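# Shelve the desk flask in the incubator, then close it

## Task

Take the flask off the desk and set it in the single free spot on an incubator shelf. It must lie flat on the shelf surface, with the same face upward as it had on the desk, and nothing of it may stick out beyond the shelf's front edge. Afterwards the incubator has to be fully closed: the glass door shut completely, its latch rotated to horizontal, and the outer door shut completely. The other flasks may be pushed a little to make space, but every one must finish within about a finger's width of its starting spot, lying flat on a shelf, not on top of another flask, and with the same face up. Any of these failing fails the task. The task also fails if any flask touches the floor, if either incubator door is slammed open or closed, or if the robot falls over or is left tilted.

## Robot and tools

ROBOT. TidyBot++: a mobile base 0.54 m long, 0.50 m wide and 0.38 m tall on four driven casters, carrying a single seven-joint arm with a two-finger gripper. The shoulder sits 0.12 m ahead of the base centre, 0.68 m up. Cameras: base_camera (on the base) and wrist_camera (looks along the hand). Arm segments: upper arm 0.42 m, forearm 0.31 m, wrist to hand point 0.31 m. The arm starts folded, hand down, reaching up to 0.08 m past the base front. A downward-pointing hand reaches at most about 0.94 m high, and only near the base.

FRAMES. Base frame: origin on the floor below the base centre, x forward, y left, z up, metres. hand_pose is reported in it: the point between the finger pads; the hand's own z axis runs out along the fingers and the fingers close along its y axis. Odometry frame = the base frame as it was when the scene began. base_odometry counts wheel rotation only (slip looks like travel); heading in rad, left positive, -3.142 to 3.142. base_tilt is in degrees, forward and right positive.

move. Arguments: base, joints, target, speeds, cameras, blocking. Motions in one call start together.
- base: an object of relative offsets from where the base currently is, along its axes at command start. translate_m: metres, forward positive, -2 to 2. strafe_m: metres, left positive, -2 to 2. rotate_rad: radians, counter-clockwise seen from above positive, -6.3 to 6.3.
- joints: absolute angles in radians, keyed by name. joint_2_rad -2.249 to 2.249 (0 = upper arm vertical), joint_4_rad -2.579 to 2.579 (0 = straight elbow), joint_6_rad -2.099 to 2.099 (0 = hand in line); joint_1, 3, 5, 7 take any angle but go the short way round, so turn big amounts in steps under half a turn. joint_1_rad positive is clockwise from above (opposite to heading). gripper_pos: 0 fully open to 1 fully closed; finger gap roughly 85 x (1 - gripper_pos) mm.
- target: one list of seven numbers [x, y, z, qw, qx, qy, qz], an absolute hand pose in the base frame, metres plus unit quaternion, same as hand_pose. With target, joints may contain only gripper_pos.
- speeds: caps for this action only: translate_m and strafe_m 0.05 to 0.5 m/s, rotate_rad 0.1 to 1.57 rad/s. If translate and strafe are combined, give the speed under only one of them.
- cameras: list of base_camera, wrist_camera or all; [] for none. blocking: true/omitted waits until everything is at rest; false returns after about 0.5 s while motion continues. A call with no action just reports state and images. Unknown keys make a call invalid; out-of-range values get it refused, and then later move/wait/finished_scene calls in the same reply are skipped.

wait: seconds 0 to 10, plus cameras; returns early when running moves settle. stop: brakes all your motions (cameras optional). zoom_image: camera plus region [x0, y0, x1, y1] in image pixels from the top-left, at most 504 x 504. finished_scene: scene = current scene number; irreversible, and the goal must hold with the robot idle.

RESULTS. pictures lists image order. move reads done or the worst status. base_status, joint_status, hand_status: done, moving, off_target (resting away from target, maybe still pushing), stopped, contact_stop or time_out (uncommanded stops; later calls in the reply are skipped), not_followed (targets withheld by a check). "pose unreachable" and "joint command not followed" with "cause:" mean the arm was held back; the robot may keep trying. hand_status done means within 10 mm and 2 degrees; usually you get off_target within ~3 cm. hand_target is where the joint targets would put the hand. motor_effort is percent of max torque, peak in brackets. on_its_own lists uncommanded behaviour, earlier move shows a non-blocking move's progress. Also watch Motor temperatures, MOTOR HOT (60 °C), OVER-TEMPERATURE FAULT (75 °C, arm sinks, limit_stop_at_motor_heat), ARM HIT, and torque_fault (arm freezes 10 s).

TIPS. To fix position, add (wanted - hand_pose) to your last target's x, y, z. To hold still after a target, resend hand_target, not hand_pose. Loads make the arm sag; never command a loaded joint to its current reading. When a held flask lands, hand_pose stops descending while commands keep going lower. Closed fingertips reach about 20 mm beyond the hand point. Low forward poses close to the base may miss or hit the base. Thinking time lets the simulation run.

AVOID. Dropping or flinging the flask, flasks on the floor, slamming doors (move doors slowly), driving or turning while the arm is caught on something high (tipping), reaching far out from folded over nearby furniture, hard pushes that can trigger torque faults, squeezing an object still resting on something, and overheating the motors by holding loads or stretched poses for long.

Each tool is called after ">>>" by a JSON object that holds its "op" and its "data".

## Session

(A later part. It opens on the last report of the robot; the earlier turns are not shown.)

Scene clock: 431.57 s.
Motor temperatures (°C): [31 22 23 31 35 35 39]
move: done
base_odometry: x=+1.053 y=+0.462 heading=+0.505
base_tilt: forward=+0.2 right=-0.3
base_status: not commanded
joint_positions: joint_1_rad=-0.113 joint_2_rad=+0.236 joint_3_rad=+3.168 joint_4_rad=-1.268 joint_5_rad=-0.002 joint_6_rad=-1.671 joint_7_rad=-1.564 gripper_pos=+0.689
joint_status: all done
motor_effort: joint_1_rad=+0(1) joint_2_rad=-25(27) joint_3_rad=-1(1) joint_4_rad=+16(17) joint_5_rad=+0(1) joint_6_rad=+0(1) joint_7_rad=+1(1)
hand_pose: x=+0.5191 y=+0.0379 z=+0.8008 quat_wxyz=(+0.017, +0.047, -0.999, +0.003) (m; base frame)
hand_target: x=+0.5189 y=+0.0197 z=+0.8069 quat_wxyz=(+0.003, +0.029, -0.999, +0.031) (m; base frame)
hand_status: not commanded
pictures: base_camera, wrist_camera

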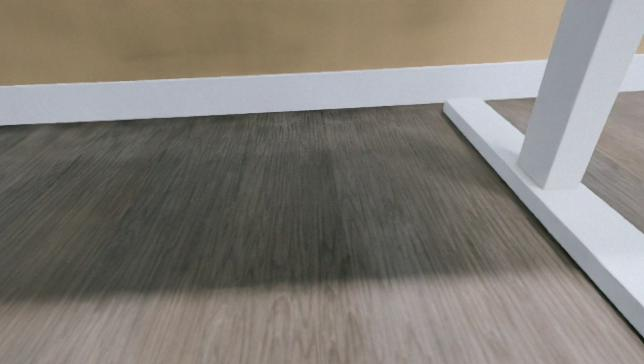

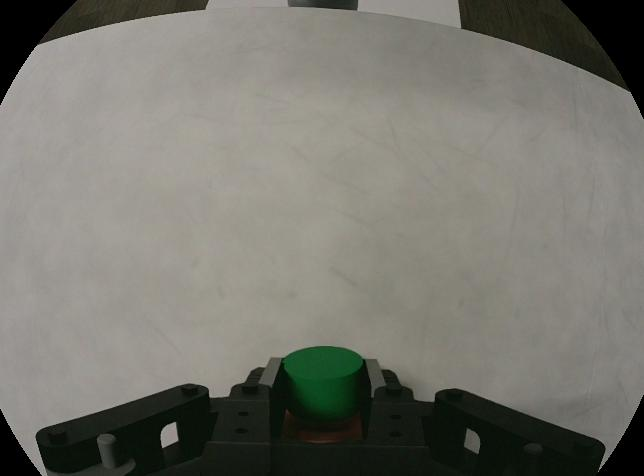

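>>> {"op": "move", "data": {"joints": {"joint_4_rad": -1.295, "joint_6_rad": -1.66}}}

Scene clock: 435.77 s.
Motor temperatures (°C): [31 22 23 31 35 35 39]
move: done
base_odometry: x=+1.053 y=+0.462 heading=+0.505
base_tilt: forward=+0.0 right=-0.3
base_status: not commanded
joint_positions: joint_1_rad=-0.113 joint_2_rad=+0.230 joint_3_rad=+3.168 joint_4_rad=-1.280 joint_5_rad=-0.002 joint_6_rad=-1.671 joint_7_rad=-1.564 gripper_pos=+0.689
joint_status: all done
motor_effort: joint_1_rad=+0(1) joint_2_rad=-23(25) joint_3_rad=-1(2) joint_4_rad=+15(17) joint_5_rad=+0(0) joint_6_rad=-1(2) joint_7_rad=+1(1)
hand_pose: x=+0.5148 y=+0.0375 z=+0.7992 quat_wxyz=(+0.020, +0.047, -0.999, +0.003) (m; base frame)
hand_target: x=+0.5137 y=+0.0192 z=+0.8014 quat_wxyz=(+0.012, +0.029, -0.999, +0.032) (m; base frame)
hand_status: not commanded
pictures: base_camera, wrist_camera

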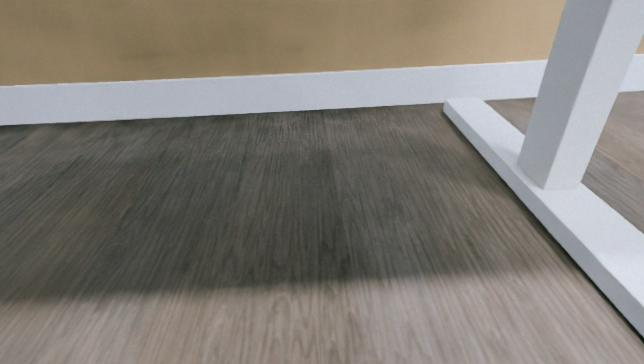

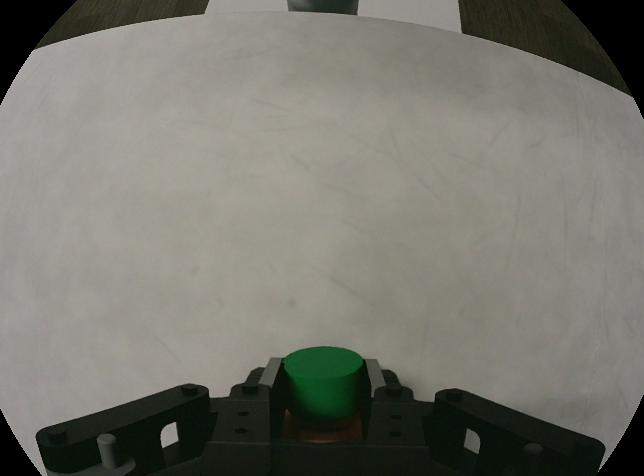

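>>> {"op": "move", "data": {"joints": {"gripper_pos": 0.62}, "cameras": ["wrist_camera"]}}

>>> {"op": "move", "data": {"joints": {"gripper_pos": 0.25}, "cameras": ["wrist_camera"]}}

Scene clock: 441.67 s.
Motor temperatures (°C): [31 22 23 31 35 35 39]
move: done
base_odometry: x=+1.053 y=+0.462 heading=+0.505
base_tilt: forward=+0.1 right=-0.3
base_status: not commanded
joint_positions: joint_1_rad=-0.113 joint_2_rad=+0.230 joint_3_rad=+3.168 joint_4_rad=-1.284 joint_5_rad=-0.002 joint_6_rad=-1.671 joint_7_rad=-1.564 gripper_pos=+0.620
joint_status: all done
motor_effort: joint_1_rad=-1(1) joint_2_rad=-25(25) joint_3_rad=-1(2) joint_4_rad=+16(17) joint_5_rad=+0(0) joint_6_rad=+0(1) joint_7_rad=+1(1)
hand_pose: x=+0.5139 y=+0.0374 z=+0.7982 quat_wxyz=(+0.022, +0.047, -0.999, +0.003) (m; base frame)
hand_target: x=+0.5137 y=+0.0192 z=+0.8014 quat_wxyz=(+0.012, +0.029, -0.999, +0.032) (m; base frame)
hand_status: not commanded
pictures: wrist_camera

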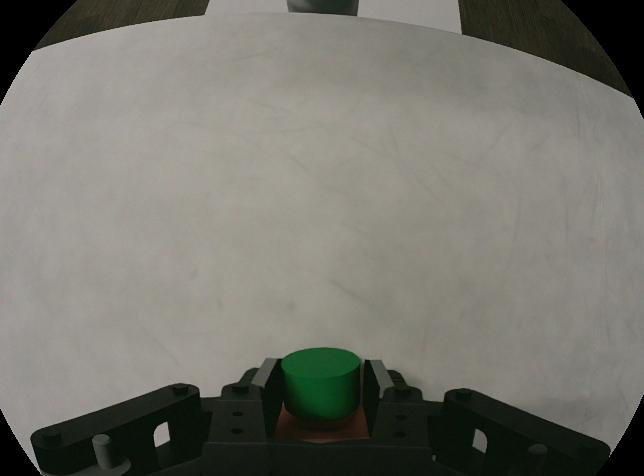

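Scene clock: 442.40 s.
Motor temperatures (°C): [31 22 23 31 35 35 39]
move: done
base_odometry: x=+1.053 y=+0.462 heading=+0.505
base_tilt: forward=+0.1 right=-0.3
base_status: not commanded
joint_positions: joint_1_rad=-0.113 joint_2_rad=+0.230 joint_3_rad=+3.168 joint_4_rad=-1.284 joint_5_rad=-0.002 joint_6_rad=-1.671 joint_7_rad=-1.564 gripper_pos=+0.250
joint_status: all done
motor_effort: joint_1_rad=-1(2) joint_2_rad=-25(25) joint_3_rad=-1(2) joint_4_rad=+17(17) joint_5_rad=+0(1) joint_6_rad=-1(1) joint_7_rad=+1(1)
hand_pose: x=+0.5139 y=+0.0374 z=+0.7982 quat_wxyz=(+0.022, +0.047, -0.999, +0.003) (m; base frame)
hand_target: x=+0.5137 y=+0.0192 z=+0.8014 quat_wxyz=(+0.012, +0.029, -0.999, +0.032) (m; base frame)
hand_status: not commanded
pictures: wrist_camera

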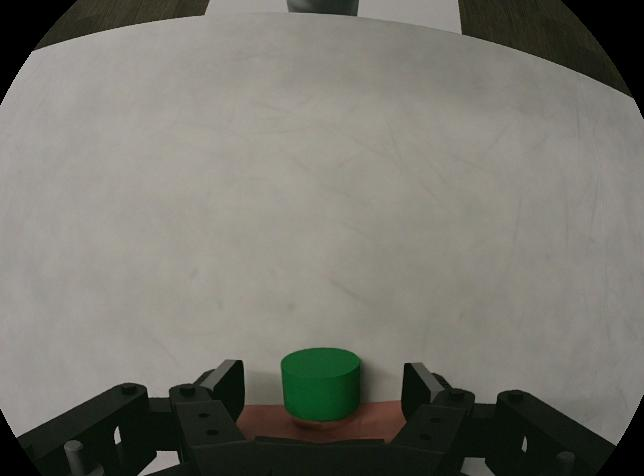

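>>> {"op": "move", "data": {"joints": {"joint_2_rad": 0.28, "joint_4_rad": -0.97, "joint_6_rad": -1.83}, "cameras": ["wrist_camera"]}}

>>> {"op": "move", "data": {"base": {"translate_m": -0.2}, "cameras": []}}

>>> {"op": "move", "data": {"joints": {"joint_1_rad": -0.06, "joint_6_rad": 0.15, "joint_7_rad": 1.535, "gripper_pos": 0.2}, "cameras": ["wrist_camera"]}}

>>> {"op": "move", "data": {"joints": {"joint_1_rad": -0.06, "joint_2_rad": -0.08, "joint_4_rad": -2.13, "joint_6_rad": 0.20}, "cameras": ["wrist_camera"]}}

Scene clock: 483.17 s.
Motor temperatures (°C): [31 22 23 31 35 35 39]
move: done
base_odometry: x=+1.053 y=+0.462 heading=+0.505
base_tilt: forward=+0.1 right=-0.3
base_status: not commanded
joint_positions: joint_1_rad=-0.113 joint_2_rad=+0.269 joint_3_rad=+3.168 joint_4_rad=-0.987 joint_5_rad=-0.002 joint_6_rad=-1.777 joint_7_rad=-1.564 gripper_pos=+0.250
joint_status: all done
motor_effort: joint_1_rad=-1(1) joint_2_rad=-26(27) joint_3_rad=-1(2) joint_4_rad=+17(18) joint_5_rad=+0(1) joint_6_rad=+1(2) joint_7_rad=+1(1)
hand_pose: x=+0.5616 y=+0.0423 z=+0.8750 quat_wxyz=(-0.054, +0.048, -0.997, +0.000) (m; base frame)
hand_target: x=+0.5523 y=+0.0236 z=+0.8751 quat_wxyz=(-0.033, +0.023, -0.999, +0.028) (m; base frame)
hand_status: not commanded
pictures: wrist_camera

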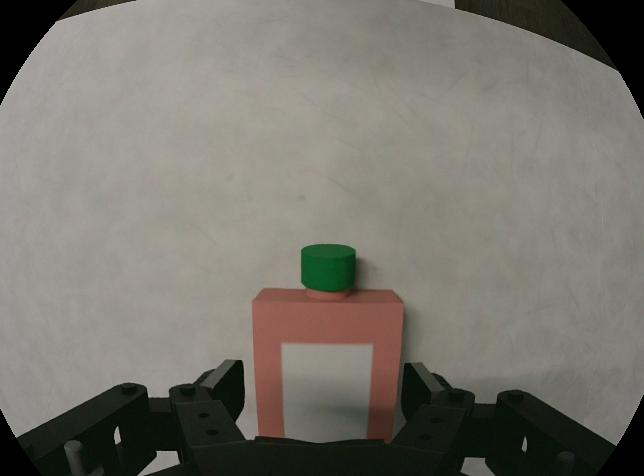

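Scene clock: 484.73 s.
Motor temperatures (°C): [31 22 23 31 35 35 39]
move: done
base_odometry: x=+0.878 y=+0.366 heading=+0.505
base_tilt: forward=+0.1 right=-0.3
base_status: done
joint_positions: joint_1_rad=-0.109 joint_2_rad=+0.282 joint_3_rad=+3.165 joint_4_rad=-0.986 joint_5_rad=-0.001 joint_6_rad=-1.784 joint_7_rad=-1.564 gripper_pos=+0.250
joint_status: not commanded
motor_effort: joint_1_rad=-1(3) joint_2_rad=-27(30) joint_3_rad=-1(2) joint_4_rad=+17(17) joint_5_rad=+0(1) joint_6_rad=+1(2) joint_7_rad=+1(1)
hand_pose: x=+0.5623 y=+0.0411 z=+0.8695 quat_wxyz=(-0.045, +0.047, -0.998, +0.001) (m; base frame)
hand_target: x=+0.5523 y=+0.0236 z=+0.8751 quat_wxyz=(-0.033, +0.023, -0.999, +0.028) (m; base frame)
hand_status: not commanded
pictures: none
No camera images: "cameras" was empty.

Scene clock: 488.13 s.
Motor temperatures (°C): [31 22 23 31 35 35 39]
move: done
base_odometry: x=+0.878 y=+0.366 heading=+0.505
base_tilt: forward=+0.1 right=-0.3
base_status: not commanded
joint_positions: joint_1_rad=-0.075 joint_2_rad=+0.282 joint_3_rad=+3.165 joint_4_rad=-0.982 joint_5_rad=-0.001 joint_6_rad=+0.101 joint_7_rad=+1.458 gripper_pos=+0.200
joint_status: all done
motor_effort: joint_1_rad=+0(2) joint_2_rad=-31(32) joint_3_rad=-1(2) joint_4_rad=+21(22) joint_5_rad=+0(1) joint_6_rad=+8(9) joint_7_rad=+0(1)
hand_pose: x=+0.8207 y=+0.0425 z=+1.3042 quat_wxyz=(-0.067, +0.549, -0.014, +0.833) (m; base frame)
hand_target: x=+0.8099 y=+0.0416 z=+1.3264 quat_wxyz=(-0.014, +0.522, +0.025, +0.852) (m; base frame)
hand_status: not commanded
pictures: wrist_camera

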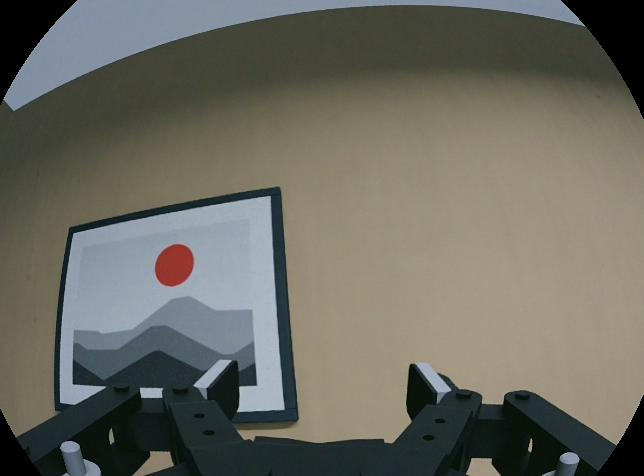

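Scene clock: 490.57 s.
Motor temperatures (°C): [31 22 23 31 35 35 39]
move: done
base_odometry: x=+0.878 y=+0.366 heading=+0.505
base_tilt: forward=+0.0 right=-0.3
base_status: not commanded
joint_positions: joint_1_rad=-0.075 joint_2_rad=-0.058 joint_3_rad=+3.165 joint_4_rad=-2.119 joint_5_rad=-0.001 joint_6_rad=+0.150 joint_7_rad=+1.459 gripper_pos=+0.200
joint_status: all done
motor_effort: joint_1_rad=+0(1) joint_2_rad=-17(32) joint_3_rad=+0(2) joint_4_rad=+20(23) joint_5_rad=+0(1) joint_6_rad=+8(10) joint_7_rad=+0(1)
hand_pose: x=+0.6650 y=+0.0295 z=+0.8499 quat_wxyz=(-0.048, +0.816, -0.025, +0.575) (m; base frame)
hand_target: x=+0.6626 y=+0.0330 z=+0.8704 quat_wxyz=(-0.014, +0.798, +0.033, +0.602) (m; base frame)
hand_status: not commanded
pictures: wrist_camera

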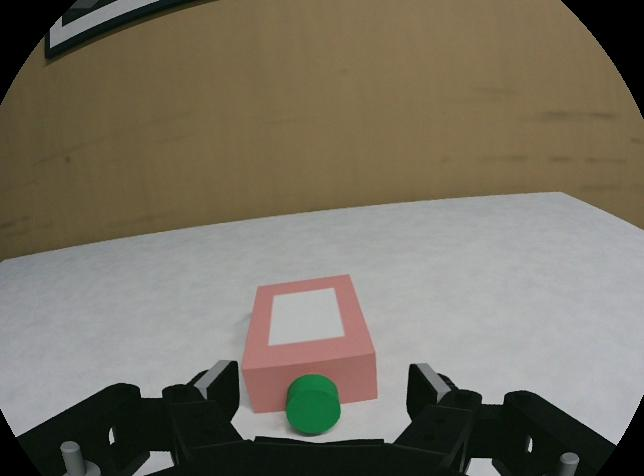

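>>> {"op": "move", "data": {"joints": {"joint_1_rad": -0.068, "joint_2_rad": -0.085, "joint_4_rad": -2.172, "joint_6_rad": 0.20, "joint_7_rad": 1.66}, "cameras": ["wrist_camera"]}}

Scene clock: 502.53 s.
Motor temperatures (°C): [31 22 23 31 35 35 39]
move: done
base_odometry: x=+0.878 y=+0.366 heading=+0.505
base_tilt: forward=+0.1 right=-0.3
base_status: not commanded
joint_positions: joint_1_rad=-0.075 joint_2_rad=-0.064 joint_3_rad=+3.165 joint_4_rad=-2.165 joint_5_rad=-0.001 joint_6_rad=+0.154 joint_7_rad=+1.589 gripper_pos=+0.200
joint_status: all done
motor_effort: joint_1_rad=+0(2) joint_2_rad=-17(18) joint_3_rad=-1(2) joint_4_rad=+19(21) joint_5_rad=+0(1) joint_6_rad=+9(9) joint_7_rad=+1(1)
hand_pose: x=+0.6522 y=+0.0288 z=+0.8282 quat_wxyz=(-0.010, +0.826, +0.028, +0.562) (m; base frame)
hand_target: x=+0.6513 y=+0.0367 z=+0.8490 quat_wxyz=(+0.021, +0.805, +0.087, +0.586) (m; base frame)
hand_status: not commanded
pictures: wrist_camera

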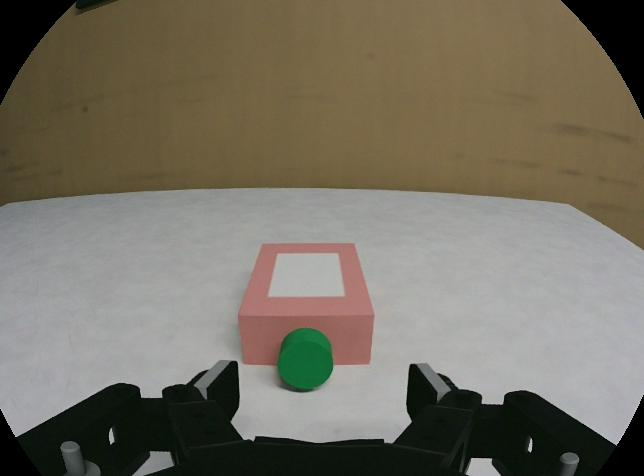

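>>> {"op": "move", "data": {"joints": {"joint_1_rad": -0.10, "joint_2_rad": -0.01, "joint_4_rad": -2.137, "joint_6_rad": 0.24}, "cameras": ["wrist_camera"]}}

Scene clock: 517.40 s.
Motor temperatures (°C): [31 22 23 31 35 35 39]
move: done
base_odometry: x=+0.878 y=+0.366 heading=+0.505
base_tilt: forward=+0.1 right=-0.3
base_status: not commanded
joint_positions: joint_1_rad=-0.089 joint_2_rad=-0.014 joint_3_rad=+3.165 joint_4_rad=-2.150 joint_5_rad=-0.001 joint_6_rad=+0.191 joint_7_rad=+1.589 gripper_pos=+0.200
joint_status: all done
motor_effort: joint_1_rad=+0(3) joint_2_rad=-19(20) joint_3_rad=-1(2) joint_4_rad=+19(20) joint_5_rad=+0(0) joint_6_rad=+8(9) joint_7_rad=+1(1)
hand_pose: x=+0.6673 y=+0.0373 z=+0.8202 quat_wxyz=(-0.014, +0.826, +0.034, +0.563) (m; base frame)
hand_target: x=+0.6748 y=+0.0568 z=+0.8397 quat_wxyz=(+0.011, +0.803, +0.101, +0.587) (m; base frame)
hand_status: not commanded
pictures: wrist_camera

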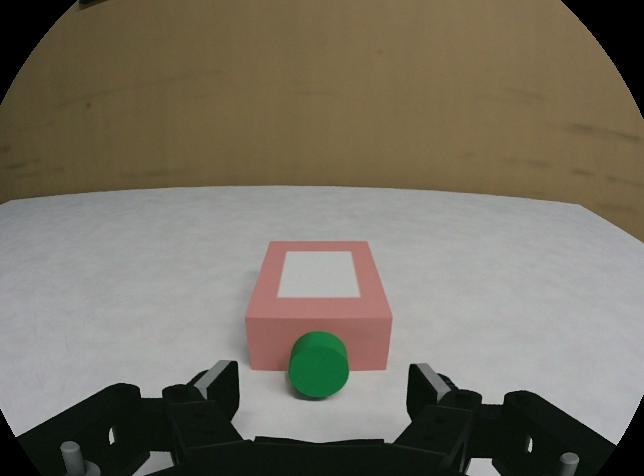

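>>> {"op": "move", "data": {"joints": {"joint_1_rad": -0.105, "joint_2_rad": 0.04, "joint_4_rad": -2.118, "joint_6_rad": 0.265}, "cameras": ["wrist_camera"]}}

Scene clock: 523.03 s.
Motor temperatures (°C): [31 22 23 31 35 35 39]
move: done
base_odometry: x=+0.878 y=+0.366 heading=+0.505
base_tilt: forward=+0.0 right=-0.3
base_status: not commanded
joint_positions: joint_1_rad=-0.090 joint_2_rad=+0.035 joint_3_rad=+3.165 joint_4_rad=-2.134 joint_5_rad=-0.001 joint_6_rad=+0.217 joint_7_rad=+1.589 gripper_pos=+0.200
joint_status: all done
motor_effort: joint_1_rad=+0(1) joint_2_rad=-20(21) joint_3_rad=-1(1) joint_4_rad=+19(20) joint_5_rad=+0(1) joint_6_rad=+8(9) joint_7_rad=+1(1)
hand_pose: x=+0.6813 y=+0.0392 z=+0.8098 quat_wxyz=(-0.013, +0.827, +0.035, +0.560) (m; base frame)
hand_target: x=+0.6895 y=+0.0616 z=+0.8294 quat_wxyz=(+0.009, +0.805, +0.103, +0.584) (m; base frame)
hand_status: not commanded
pictures: wrist_camera

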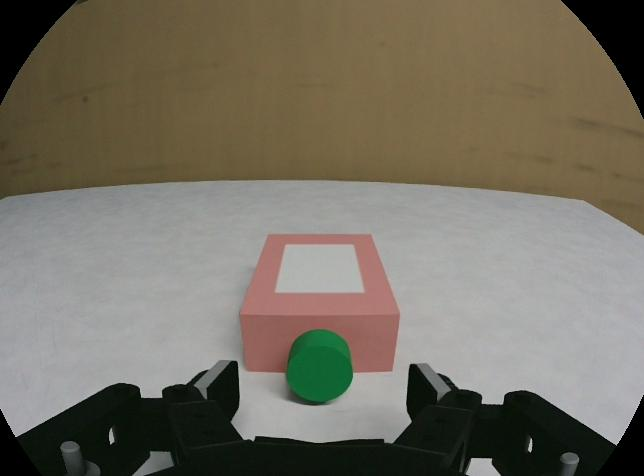

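>>> {"op": "move", "data": {"joints": {"joint_1_rad": -0.108, "joint_2_rad": 0.12, "joint_4_rad": -2.074, "joint_6_rad": 0.305}, "cameras": ["wrist_camera"]}}

>>> {"op": "zoom_image", "data": {"camera": "wrist_camera", "region": [180, 260, 460, 476]}}

Scene clock: 536.60 s.
Motor temperatures (°C): [31 22 23 31 35 35 39]
move: done
base_odometry: x=+0.878 y=+0.366 heading=+0.505
base_tilt: forward=+0.1 right=-0.3
base_status: not commanded
joint_positions: joint_1_rad=-0.092 joint_2_rad=+0.117 joint_3_rad=+3.165 joint_4_rad=-2.089 joint_5_rad=-0.001 joint_6_rad=+0.257 joint_7_rad=+1.589 gripper_pos=+0.200
joint_status: all done
motor_effort: joint_1_rad=-1(1) joint_2_rad=-23(24) joint_3_rad=+0(2) joint_4_rad=+18(20) joint_5_rad=+0(1) joint_6_rad=+9(9) joint_7_rad=+1(1)
hand_pose: x=+0.7091 y=+0.0425 z=+0.7980 quat_wxyz=(-0.013, +0.827, +0.037, +0.561) (m; base frame)
hand_target: x=+0.7166 y=+0.0669 z=+0.8185 quat_wxyz=(+0.007, +0.804, +0.105, +0.586) (m; base frame)
hand_status: not commanded
pictures: wrist_camera

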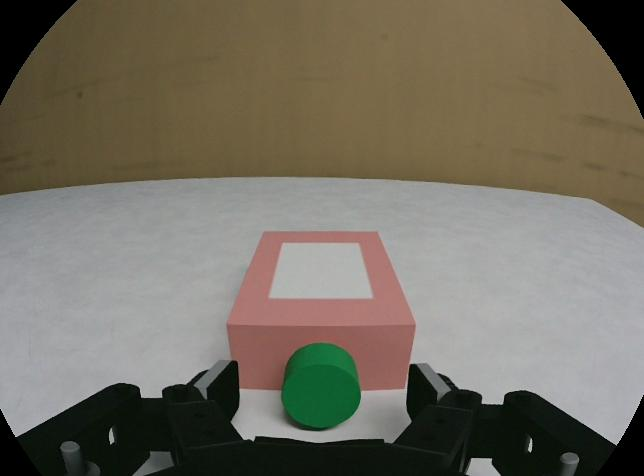

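Scaled by 1.800.

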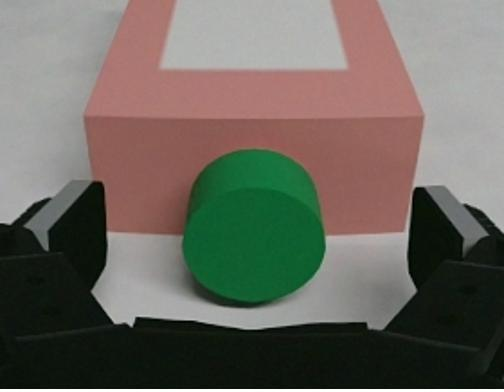

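>>> {"op": "move", "data": {"joints": {"joint_1_rad": -0.108, "joint_2_rad": 0.14, "joint_4_rad": -2.060, "joint_6_rad": 0.315}, "cameras": []}}

>>> {"op": "move", "data": {"joints": {"gripper_pos": 0.64}, "cameras": ["wrist_camera"]}}

>>> {"op": "zoom_image", "data": {"camera": "wrist_camera", "region": [180, 260, 460, 476]}}

Scene clock: 545.50 s.
Motor temperatures (°C): [31 22 23 31 35 35 39]
move: done
base_odometry: x=+0.878 y=+0.366 heading=+0.505
base_tilt: forward=+0.1 right=-0.3
base_status: not commanded
joint_positions: joint_1_rad=-0.092 joint_2_rad=+0.133 joint_3_rad=+3.165 joint_4_rad=-2.075 joint_5_rad=-0.001 joint_6_rad=+0.267 joint_7_rad=+1.589 gripper_pos=+0.200
joint_status: all done
motor_effort: joint_1_rad=+0(2) joint_2_rad=-23(24) joint_3_rad=-1(1) joint_4_rad=+18(19) joint_5_rad=+0(1) joint_6_rad=+8(9) joint_7_rad=+0(1)
hand_pose: x=+0.7162 y=+0.0431 z=+0.7990 quat_wxyz=(-0.013, +0.824, +0.037, +0.565) (m; base frame)
hand_target: x=+0.7242 y=+0.0679 z=+0.8171 quat_wxyz=(+0.007, +0.802, +0.105, +0.588) (m; base frame)
hand_status: not commanded
pictures: none
No camera images: "cameras" was empty.

Scene clock: 546.30 s.
Motor temperatures (°C): [31 22 23 31 35 35 39]
move: done
base_odometry: x=+0.878 y=+0.366 heading=+0.505
base_tilt: forward=+0.1 right=-0.3
base_status: not commanded
joint_positions: joint_1_rad=-0.093 joint_2_rad=+0.133 joint_3_rad=+3.165 joint_4_rad=-2.075 joint_5_rad=-0.001 joint_6_rad=+0.267 joint_7_rad=+1.589 gripper_pos=+0.640
joint_status: all done
motor_effort: joint_1_rad=+0(1) joint_2_rad=-23(24) joint_3_rad=-1(2) joint_4_rad=+18(19) joint_5_rad=+0(1) joint_6_rad=+9(9) joint_7_rad=+1(1)
hand_pose: x=+0.7162 y=+0.0431 z=+0.7990 quat_wxyz=(-0.013, +0.824, +0.037, +0.565) (m; base frame)
hand_target: x=+0.7242 y=+0.0679 z=+0.8171 quat_wxyz=(+0.007, +0.802, +0.105, +0.588) (m; base frame)
hand_status: not commanded
pictures: wrist_camera

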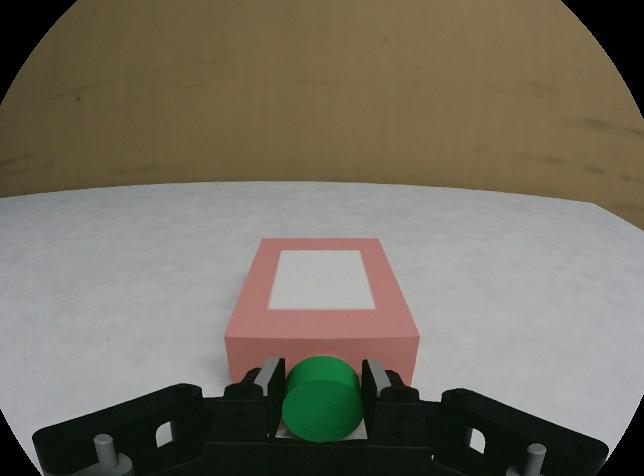

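Scaled by 1.800.

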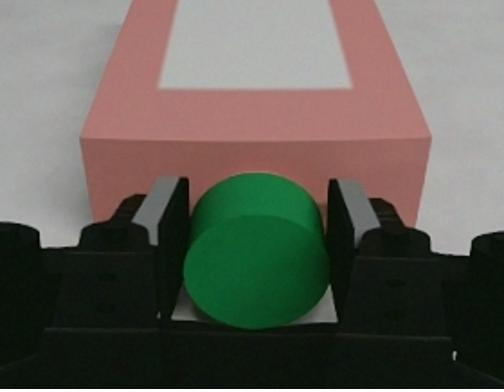

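>>> {"op": "move", "data": {"joints": {"gripper_pos": 1.0}, "cameras": ["wrist_camera"]}}

>>> {"op": "move", "data": {"joints": {"joint_2_rad": 0.12, "joint_4_rad": -2.00, "joint_6_rad": 0.365}, "cameras": ["wrist_camera"]}}

>>> {"op": "zoom_image", "data": {"camera": "wrist_camera", "region": [180, 200, 460, 476]}}

Scene clock: 552.07 s.
Motor temperatures (°C): [31 22 23 31 35 35 39]
move: off_target
base_odometry: x=+0.878 y=+0.366 heading=+0.505
base_tilt: forward=+0.0 right=-0.3
base_status: not commanded
joint_positions: joint_1_rad=-0.093 joint_2_rad=+0.133 joint_3_rad=+3.165 joint_4_rad=-2.075 joint_5_rad=-0.001 joint_6_rad=+0.268 joint_7_rad=+1.589 gripper_pos=+0.688
joint_status: gripper_pos off_target (ended at +0.688, target +1.000)
motor_effort: joint_1_rad=-1(1) joint_2_rad=-23(24) joint_3_rad=-2(2) joint_4_rad=+19(19) joint_5_rad=+0(1) joint_6_rad=+8(9) joint_7_rad=+1(1)
hand_pose: x=+0.7163 y=+0.0432 z=+0.7993 quat_wxyz=(-0.013, +0.824, +0.037, +0.565) (m; base frame)
hand_target: x=+0.7242 y=+0.0679 z=+0.8171 quat_wxyz=(+0.007, +0.802, +0.105, +0.588) (m; base frame)
hand_status: not commanded
pictures: wrist_camera

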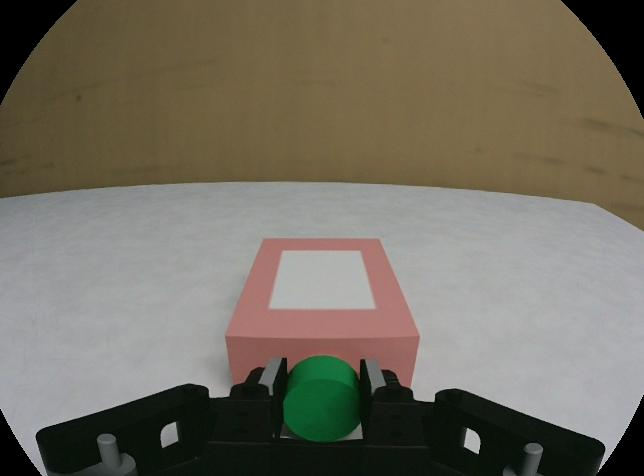

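Scene clock: 552.87 s.
Motor temperatures (°C): [31 22 23 31 35 35 39]
move: done
base_odometry: x=+0.878 y=+0.366 heading=+0.505
base_tilt: forward=+0.0 right=-0.2
base_status: not commanded
joint_positions: joint_1_rad=-0.093 joint_2_rad=+0.133 joint_3_rad=+3.165 joint_4_rad=-2.015 joint_5_rad=-0.001 joint_6_rad=+0.313 joint_7_rad=+1.589 gripper_pos=+0.688
joint_status: all done
motor_effort: joint_1_rad=+0(1) joint_2_rad=-25(26) joint_3_rad=-1(2) joint_4_rad=+21(22) joint_5_rad=+0(1) joint_6_rad=+10(11) joint_7_rad=+0(1)
hand_pose: x=+0.7373 y=+0.0447 z=+0.8462 quat_wxyz=(-0.014, +0.793, +0.035, +0.608) (m; base frame)
hand_target: x=+0.7396 y=+0.0703 z=+0.8782 quat_wxyz=(+0.007, +0.763, +0.101, +0.639) (m; base frame)
hand_status: not commanded
pictures: wrist_camera

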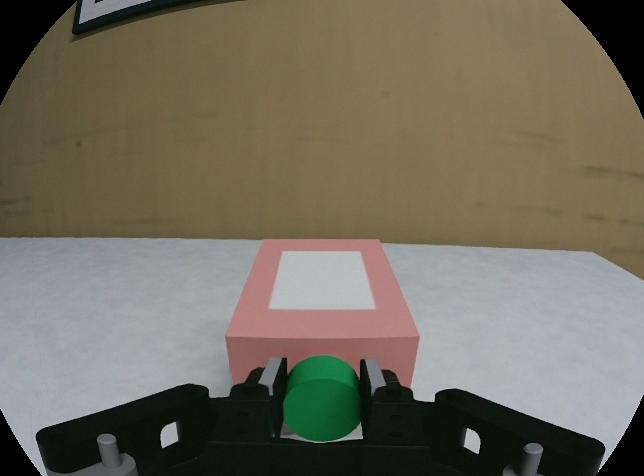

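Scaled by 1.800.

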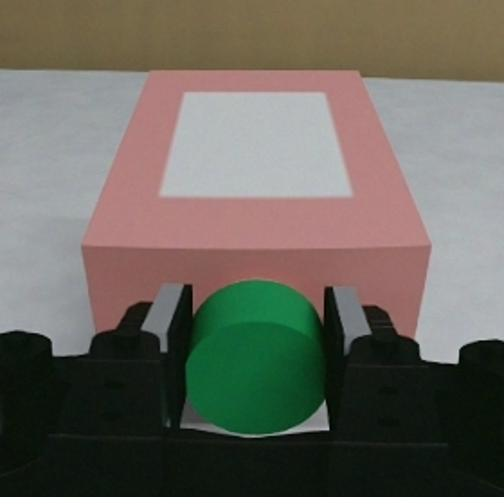

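>>> {"op": "move", "data": {"base": {"translate_m": -0.5}, "speeds": {"translate_m": 0.3}, "cameras": []}}

>>> {"op": "move", "data": {"base": {"rotate_rad": -1.408}, "speeds": {"rotate_rad": 0.6}}}

Scene clock: 593.97 s.
Motor temperatures (°C): [31 22 23 31 35 35 39]
move: done
base_odometry: x=+0.440 y=+0.124 heading=+0.505
base_tilt: forward=+0.0 right=-0.3
base_status: done
joint_positions: joint_1_rad=-0.093 joint_2_rad=+0.132 joint_3_rad=+3.165 joint_4_rad=-2.015 joint_5_rad=-0.001 joint_6_rad=+0.314 joint_7_rad=+1.589 gripper_pos=+0.688
joint_status: not commanded
motor_effort: joint_1_rad=-1(2) joint_2_rad=-25(28) joint_3_rad=+0(2) joint_4_rad=+21(21) joint_5_rad=+0(1) joint_6_rad=+10(10) joint_7_rad=+1(1)
hand_pose: x=+0.7373 y=+0.0451 z=+0.8469 quat_wxyz=(-0.015, +0.793, +0.036, +0.608) (m; base frame)
hand_target: x=+0.7396 y=+0.0703 z=+0.8782 quat_wxyz=(+0.007, +0.763, +0.101, +0.639) (m; base frame)
hand_status: not commanded
pictures: none
No camera images: "cameras" was empty.

Scene clock: 597.03 s.
Motor temperatures (°C): [31 22 23 31 35 35 39]
move: done
base_odometry: x=+0.440 y=+0.124 heading=-0.903
base_tilt: forward=+0.1 right=-0.3
base_status: done
joint_positions: joint_1_rad=-0.104 joint_2_rad=+0.132 joint_3_rad=+3.155 joint_4_rad=-2.015 joint_5_rad=-0.001 joint_6_rad=+0.314 joint_7_rad=+1.589 gripper_pos=+0.688
joint_status: not commanded
motor_effort: joint_1_rad=-1(3) joint_2_rad=-25(26) joint_3_rad=-1(3) joint_4_rad=+20(21) joint_5_rad=+0(1) joint_6_rad=+10(10) joint_7_rad=+0(1)
hand_pose: x=+0.7361 y=+0.0577 z=+0.8470 quat_wxyz=(-0.021, +0.792, +0.043, +0.608) (m; base frame)
hand_target: x=+0.7396 y=+0.0703 z=+0.8782 quat_wxyz=(+0.007, +0.763, +0.101, +0.639) (m; base frame)
hand_status: not commanded
pictures: base_camera, wrist_camera

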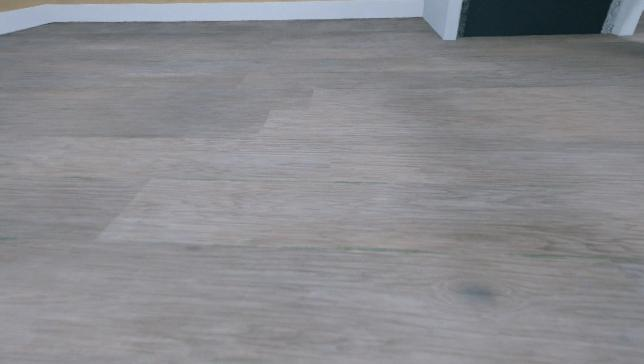

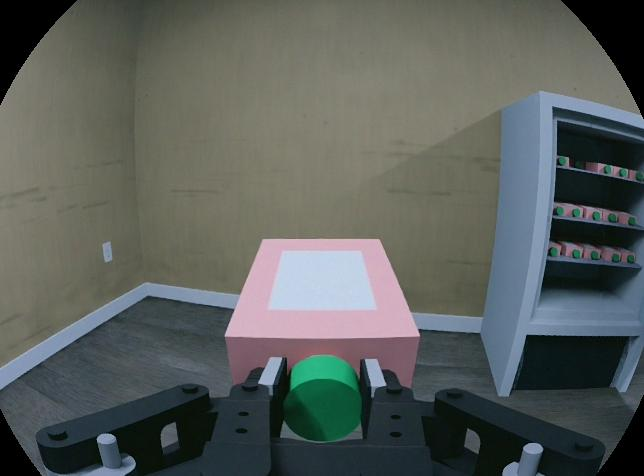

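>>> {"op": "move", "data": {"base": {"strafe_m": -0.78}, "speeds": {"strafe_m": 0.3}}}

>>> {"op": "zoom_image", "data": {"camera": "wrist_camera", "region": [200, 60, 480, 300]}}

Scene clock: 605.87 s.
Motor temperatures (°C): [31 22 23 31 35 35 39]
move: done
base_odometry: x=-0.172 y=-0.359 heading=-0.904
base_tilt: forward=+0.1 right=-0.3
base_status: done
joint_positions: joint_1_rad=-0.106 joint_2_rad=+0.132 joint_3_rad=+3.154 joint_4_rad=-2.015 joint_5_rad=-0.001 joint_6_rad=+0.314 joint_7_rad=+1.589 gripper_pos=+0.688
joint_status: not commanded
motor_effort: joint_1_rad=+0(3) joint_2_rad=-25(26) joint_3_rad=-2(4) joint_4_rad=+20(21) joint_5_rad=+0(1) joint_6_rad=+10(10) joint_7_rad=+1(1)
hand_pose: x=+0.7360 y=+0.0597 z=+0.8470 quat_wxyz=(-0.022, +0.792, +0.045, +0.608) (m; base frame)
hand_target: x=+0.7396 y=+0.0703 z=+0.8782 quat_wxyz=(+0.007, +0.763, +0.101, +0.639) (m; base frame)
hand_status: not commanded
pictures: base_camera, wrist_camera

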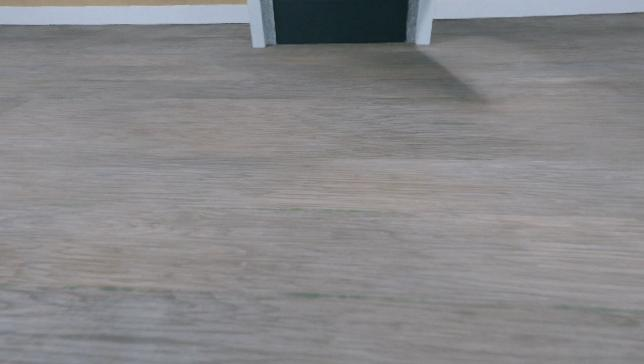

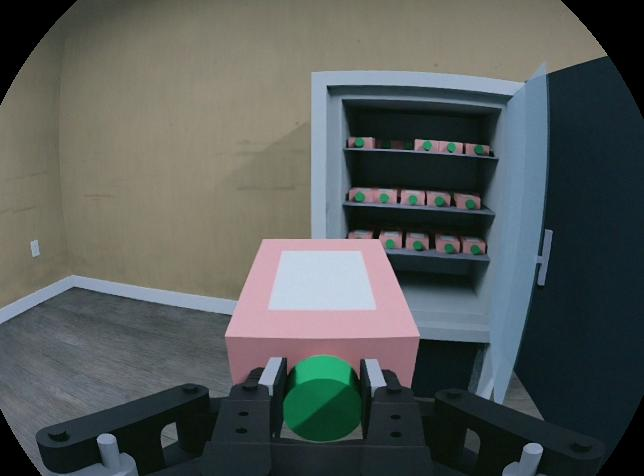

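Scaled by 1.800.

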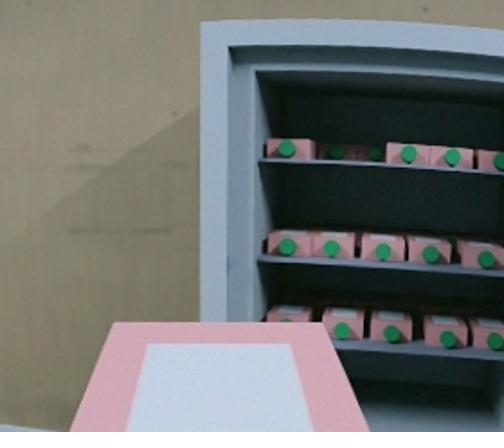

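>>> {"op": "move", "data": {"joints": {"joint_1_rad": 0.0, "joint_2_rad": 0.34, "joint_4_rad": -0.817, "joint_6_rad": -0.71}}}

>>> {"op": "zoom_image", "data": {"camera": "wrist_camera", "region": [250, 60, 530, 300]}}

Scene clock: 635.20 s.
Motor temperatures (°C): [31 22 23 31 35 35 39]
move: done
base_odometry: x=-0.172 y=-0.359 heading=-0.904
base_tilt: forward=+0.0 right=-0.3
base_status: not commanded
joint_positions: joint_1_rad=-0.015 joint_2_rad=+0.339 joint_3_rad=+3.154 joint_4_rad=-0.841 joint_5_rad=-0.001 joint_6_rad=-0.661 joint_7_rad=+1.589 gripper_pos=+0.688
joint_status: all done
motor_effort: joint_1_rad=+0(1) joint_2_rad=-34(35) joint_3_rad=-1(2) joint_4_rad=+21(24) joint_5_rad=+0(1) joint_6_rad=+9(11) joint_7_rad=+0(1)
hand_pose: x=+0.8496 y=+0.0061 z=+1.1155 quat_wxyz=(+0.006, +0.796, +0.010, +0.606) (m; base frame)
hand_target: x=+0.8447 y=-0.0154 z=+1.1143 quat_wxyz=(+0.059, +0.802, +0.040, +0.593) (m; base frame)
hand_status: not commanded
pictures: base_camera, wrist_camera

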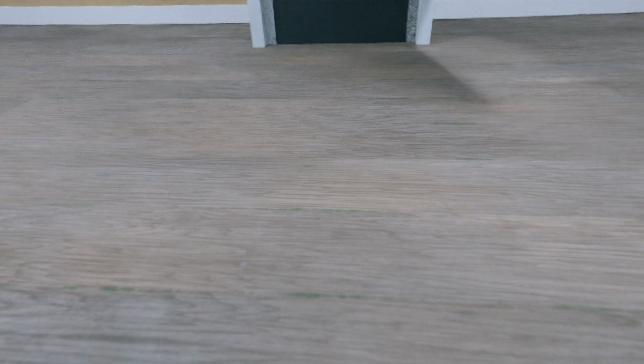

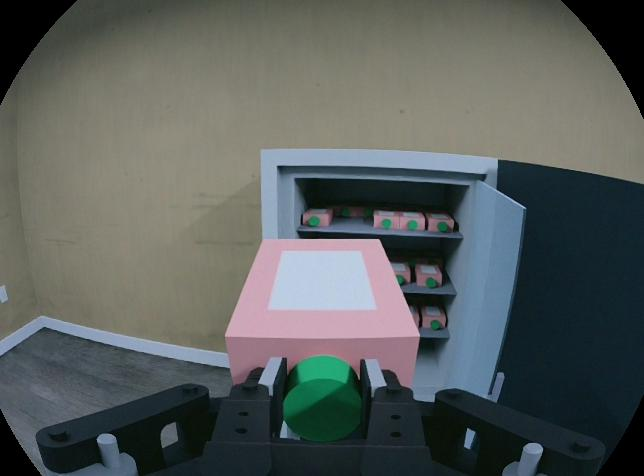

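Scaled by 1.800.

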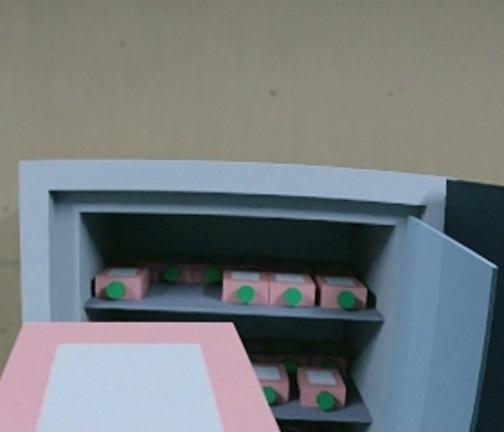

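>>> {"op": "move", "data": {"base": {"strafe_m": -0.11, "translate_m": 0.45}, "joints": {"joint_1_rad": 0.0, "joint_2_rad": 0.49, "joint_4_rad": -0.70, "joint_6_rad": -0.775}, "speeds": {"translate_m": 0.25}}}

>>> {"op": "zoom_image", "data": {"camera": "wrist_camera", "region": [180, 60, 500, 300]}}

Scene clock: 659.70 s.
Motor temperatures (°C): [31 22 23 31 35 35 39]
move: done
base_odometry: x=+0.019 y=-0.781 heading=-0.904
base_tilt: forward=+0.1 right=-0.3
base_status: done
joint_positions: joint_1_rad=-0.011 joint_2_rad=+0.515 joint_3_rad=+3.154 joint_4_rad=-0.720 joint_5_rad=-0.001 joint_6_rad=-0.730 joint_7_rad=+1.589 gripper_pos=+0.688
joint_status: all done
motor_effort: joint_1_rad=+0(2) joint_2_rad=-41(45) joint_3_rad=-1(2) joint_4_rad=+22(24) joint_5_rad=+0(1) joint_6_rad=+9(10) joint_7_rad=+0(1)
hand_pose: x=+0.9104 y=+0.0041 z=+1.0322 quat_wxyz=(+0.007, +0.832, +0.009, +0.555) (m; base frame)
hand_target: x=+0.8961 y=-0.0160 z=+1.0507 quat_wxyz=(+0.058, +0.830, +0.041, +0.553) (m; base frame)
hand_status: not commanded
pictures: base_camera, wrist_camera

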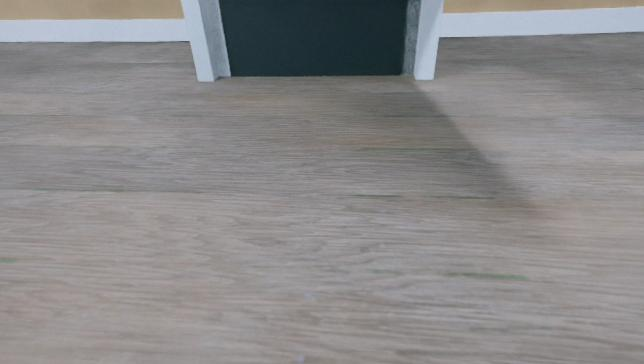

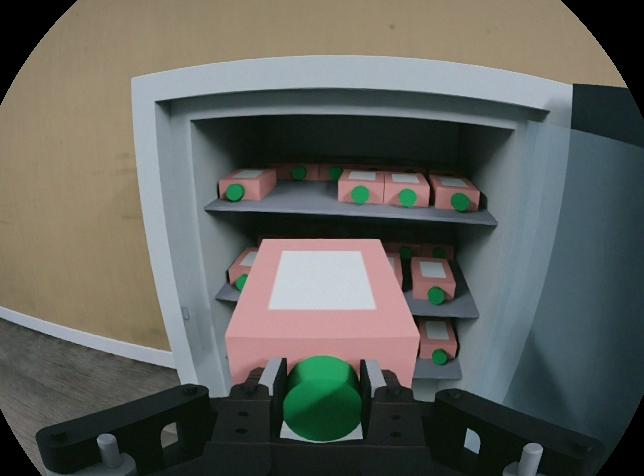

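Scaled by 1.575.

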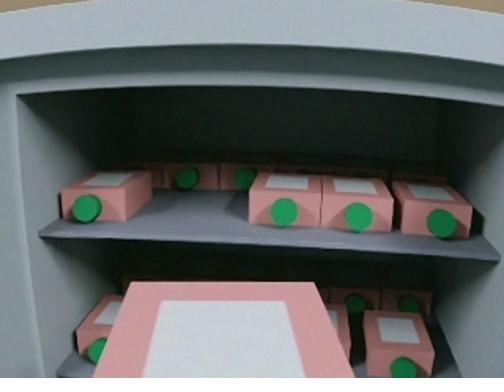

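>>> {"op": "move", "data": {"joints": {"joint_1_rad": 0.085}, "base": {"strafe_m": 0.14}, "speeds": {"strafe_m": 0.15}}}

>>> {"op": "zoom_image", "data": {"camera": "wrist_camera", "region": [180, 60, 500, 300]}}

>>> {"op": "zoom_image", "data": {"camera": "base_camera", "region": [140, 0, 500, 120]}}

Scene clock: 695.33 s.
Motor temperatures (°C): [31 23 23 32 35 34 39]
move: done
base_odometry: x=+0.130 y=-0.694 heading=-0.904
base_tilt: forward=+0.1 right=-0.3
base_status: done
joint_positions: joint_1_rad=+0.081 joint_2_rad=+0.515 joint_3_rad=+3.153 joint_4_rad=-0.720 joint_5_rad=+0.000 joint_6_rad=-0.731 joint_7_rad=+1.589 gripper_pos=+0.688
joint_status: all done
motor_effort: joint_1_rad=+0(4) joint_2_rad=-40(41) joint_3_rad=-1(3) joint_4_rad=+22(23) joint_5_rad=+0(1) joint_6_rad=+9(10) joint_7_rad=+1(1)
hand_pose: x=+0.9074 y=-0.0684 z=+1.0323 quat_wxyz=(+0.032, +0.831, -0.029, +0.554) (m; base frame)
hand_target: x=+0.8920 y=-0.0819 z=+1.0507 quat_wxyz=(+0.081, +0.831, +0.006, +0.550) (m; base frame)
hand_status: not commanded
pictures: base_camera, wrist_camera

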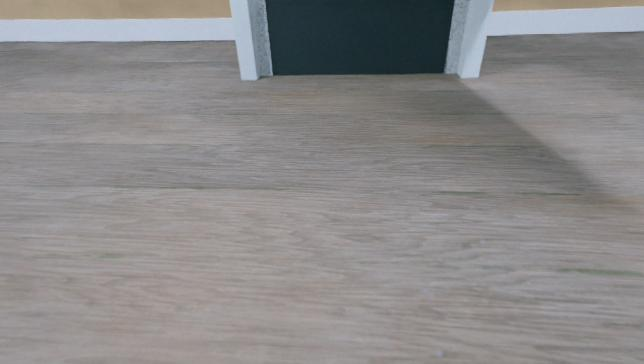

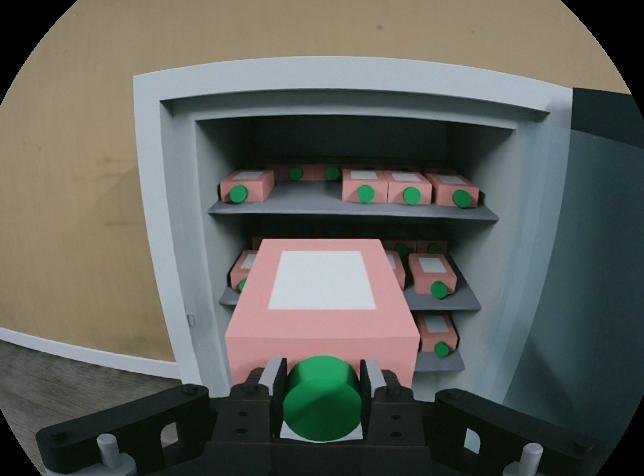

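Scaled by 1.575.

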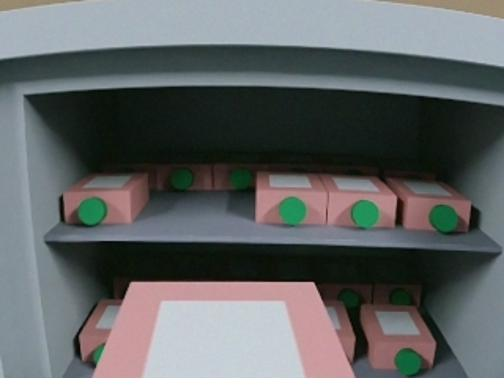

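Scaled by 1.400.

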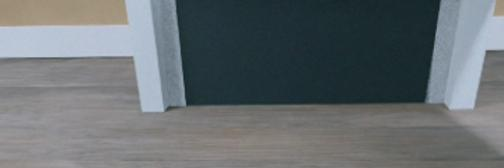

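>>> {"op": "move", "data": {"joints": {"joint_6_rad": -0.74}}}

Scene clock: 742.80 s.
Motor temperatures (°C): [31 23 23 32 35 34 39]
move: done
base_odometry: x=+0.130 y=-0.694 heading=-0.904
base_tilt: forward=+0.0 right=-0.3
base_status: not commanded
joint_positions: joint_1_rad=+0.081 joint_2_rad=+0.515 joint_3_rad=+3.153 joint_4_rad=-0.720 joint_5_rad=+0.000 joint_6_rad=-0.726 joint_7_rad=+1.589 gripper_pos=+0.688
joint_status: all done
motor_effort: joint_1_rad=+0(1) joint_2_rad=-41(41) joint_3_rad=-1(2) joint_4_rad=+22(22) joint_5_rad=+0(1) joint_6_rad=+9(10) joint_7_rad=+1(1)
hand_pose: x=+0.9079 y=-0.0684 z=+1.0336 quat_wxyz=(+0.033, +0.830, -0.029, +0.556) (m; base frame)
hand_target: x=+0.8960 y=-0.0818 z=+1.0608 quat_wxyz=(+0.082, +0.822, +0.006, +0.564) (m; base frame)
hand_status: not commanded
pictures: base_camera, wrist_camera

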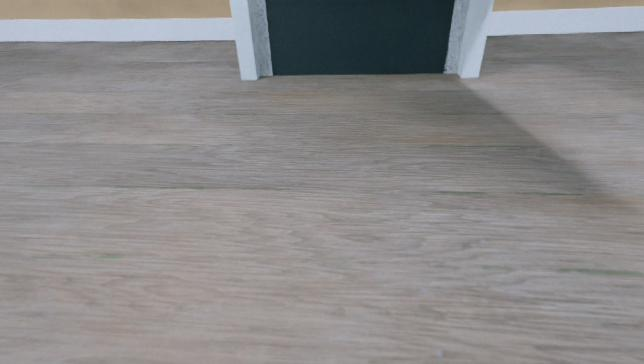

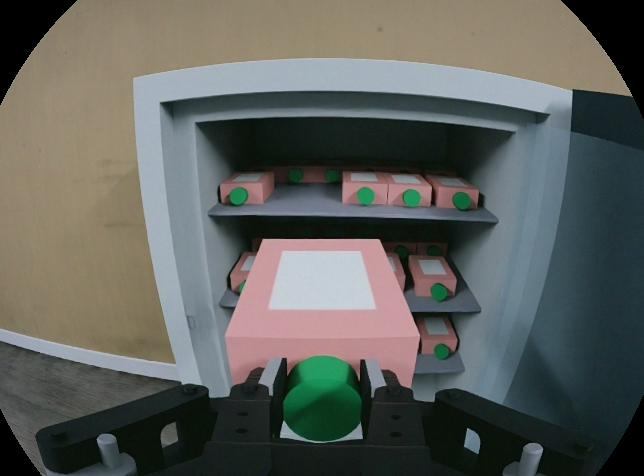

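>>> {"op": "zoom_image", "data": {"camera": "wrist_camera", "region": [190, 100, 510, 260]}}

Scaled by 1.575.

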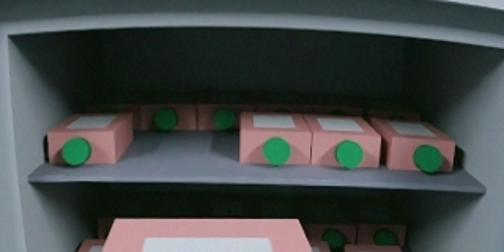

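>>> {"op": "move", "data": {"joints": {"joint_1_rad": 0.155, "joint_6_rad": -0.70}, "base": {"strafe_m": 0.08}, "speeds": {"strafe_m": 0.1}}}

>>> {"op": "zoom_image", "data": {"camera": "wrist_camera", "region": [170, 100, 490, 260]}}

Scene clock: 782.00 s.
Motor temperatures (°C): [31 24 23 32 35 34 39]
move: done
base_odometry: x=+0.193 y=-0.645 heading=-0.904
base_tilt: forward=+0.0 right=-0.3
base_status: done
joint_positions: joint_1_rad=+0.151 joint_2_rad=+0.515 joint_3_rad=+3.153 joint_4_rad=-0.720 joint_5_rad=+0.000 joint_6_rad=-0.726 joint_7_rad=+1.589 gripper_pos=+0.688
joint_status: all done
motor_effort: joint_1_rad=-1(3) joint_2_rad=-40(42) joint_3_rad=-1(3) joint_4_rad=+22(23) joint_5_rad=+0(1) joint_6_rad=+9(10) joint_7_rad=+0(1)
hand_pose: x=+0.9012 y=-0.1234 z=+1.0337 quat_wxyz=(+0.052, +0.829, -0.058, +0.555) (m; base frame)
hand_target: x=+0.8926 y=-0.1360 z=+1.0725 quat_wxyz=(+0.104, +0.810, -0.021, +0.577) (m; base frame)
hand_status: not commanded
pictures: base_camera, wrist_camera

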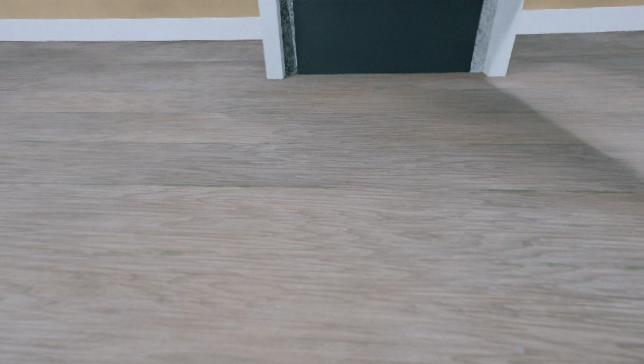

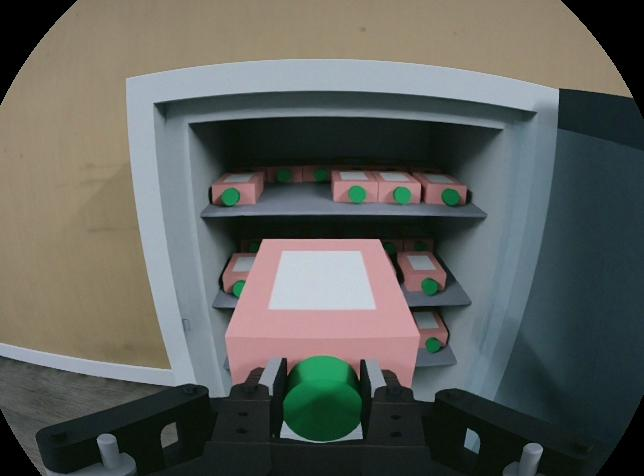

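Scaled by 1.575.

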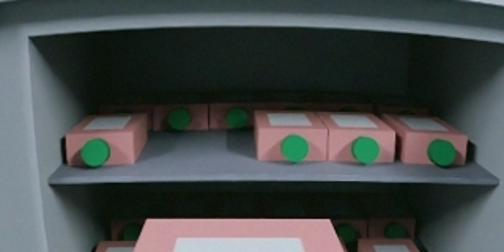

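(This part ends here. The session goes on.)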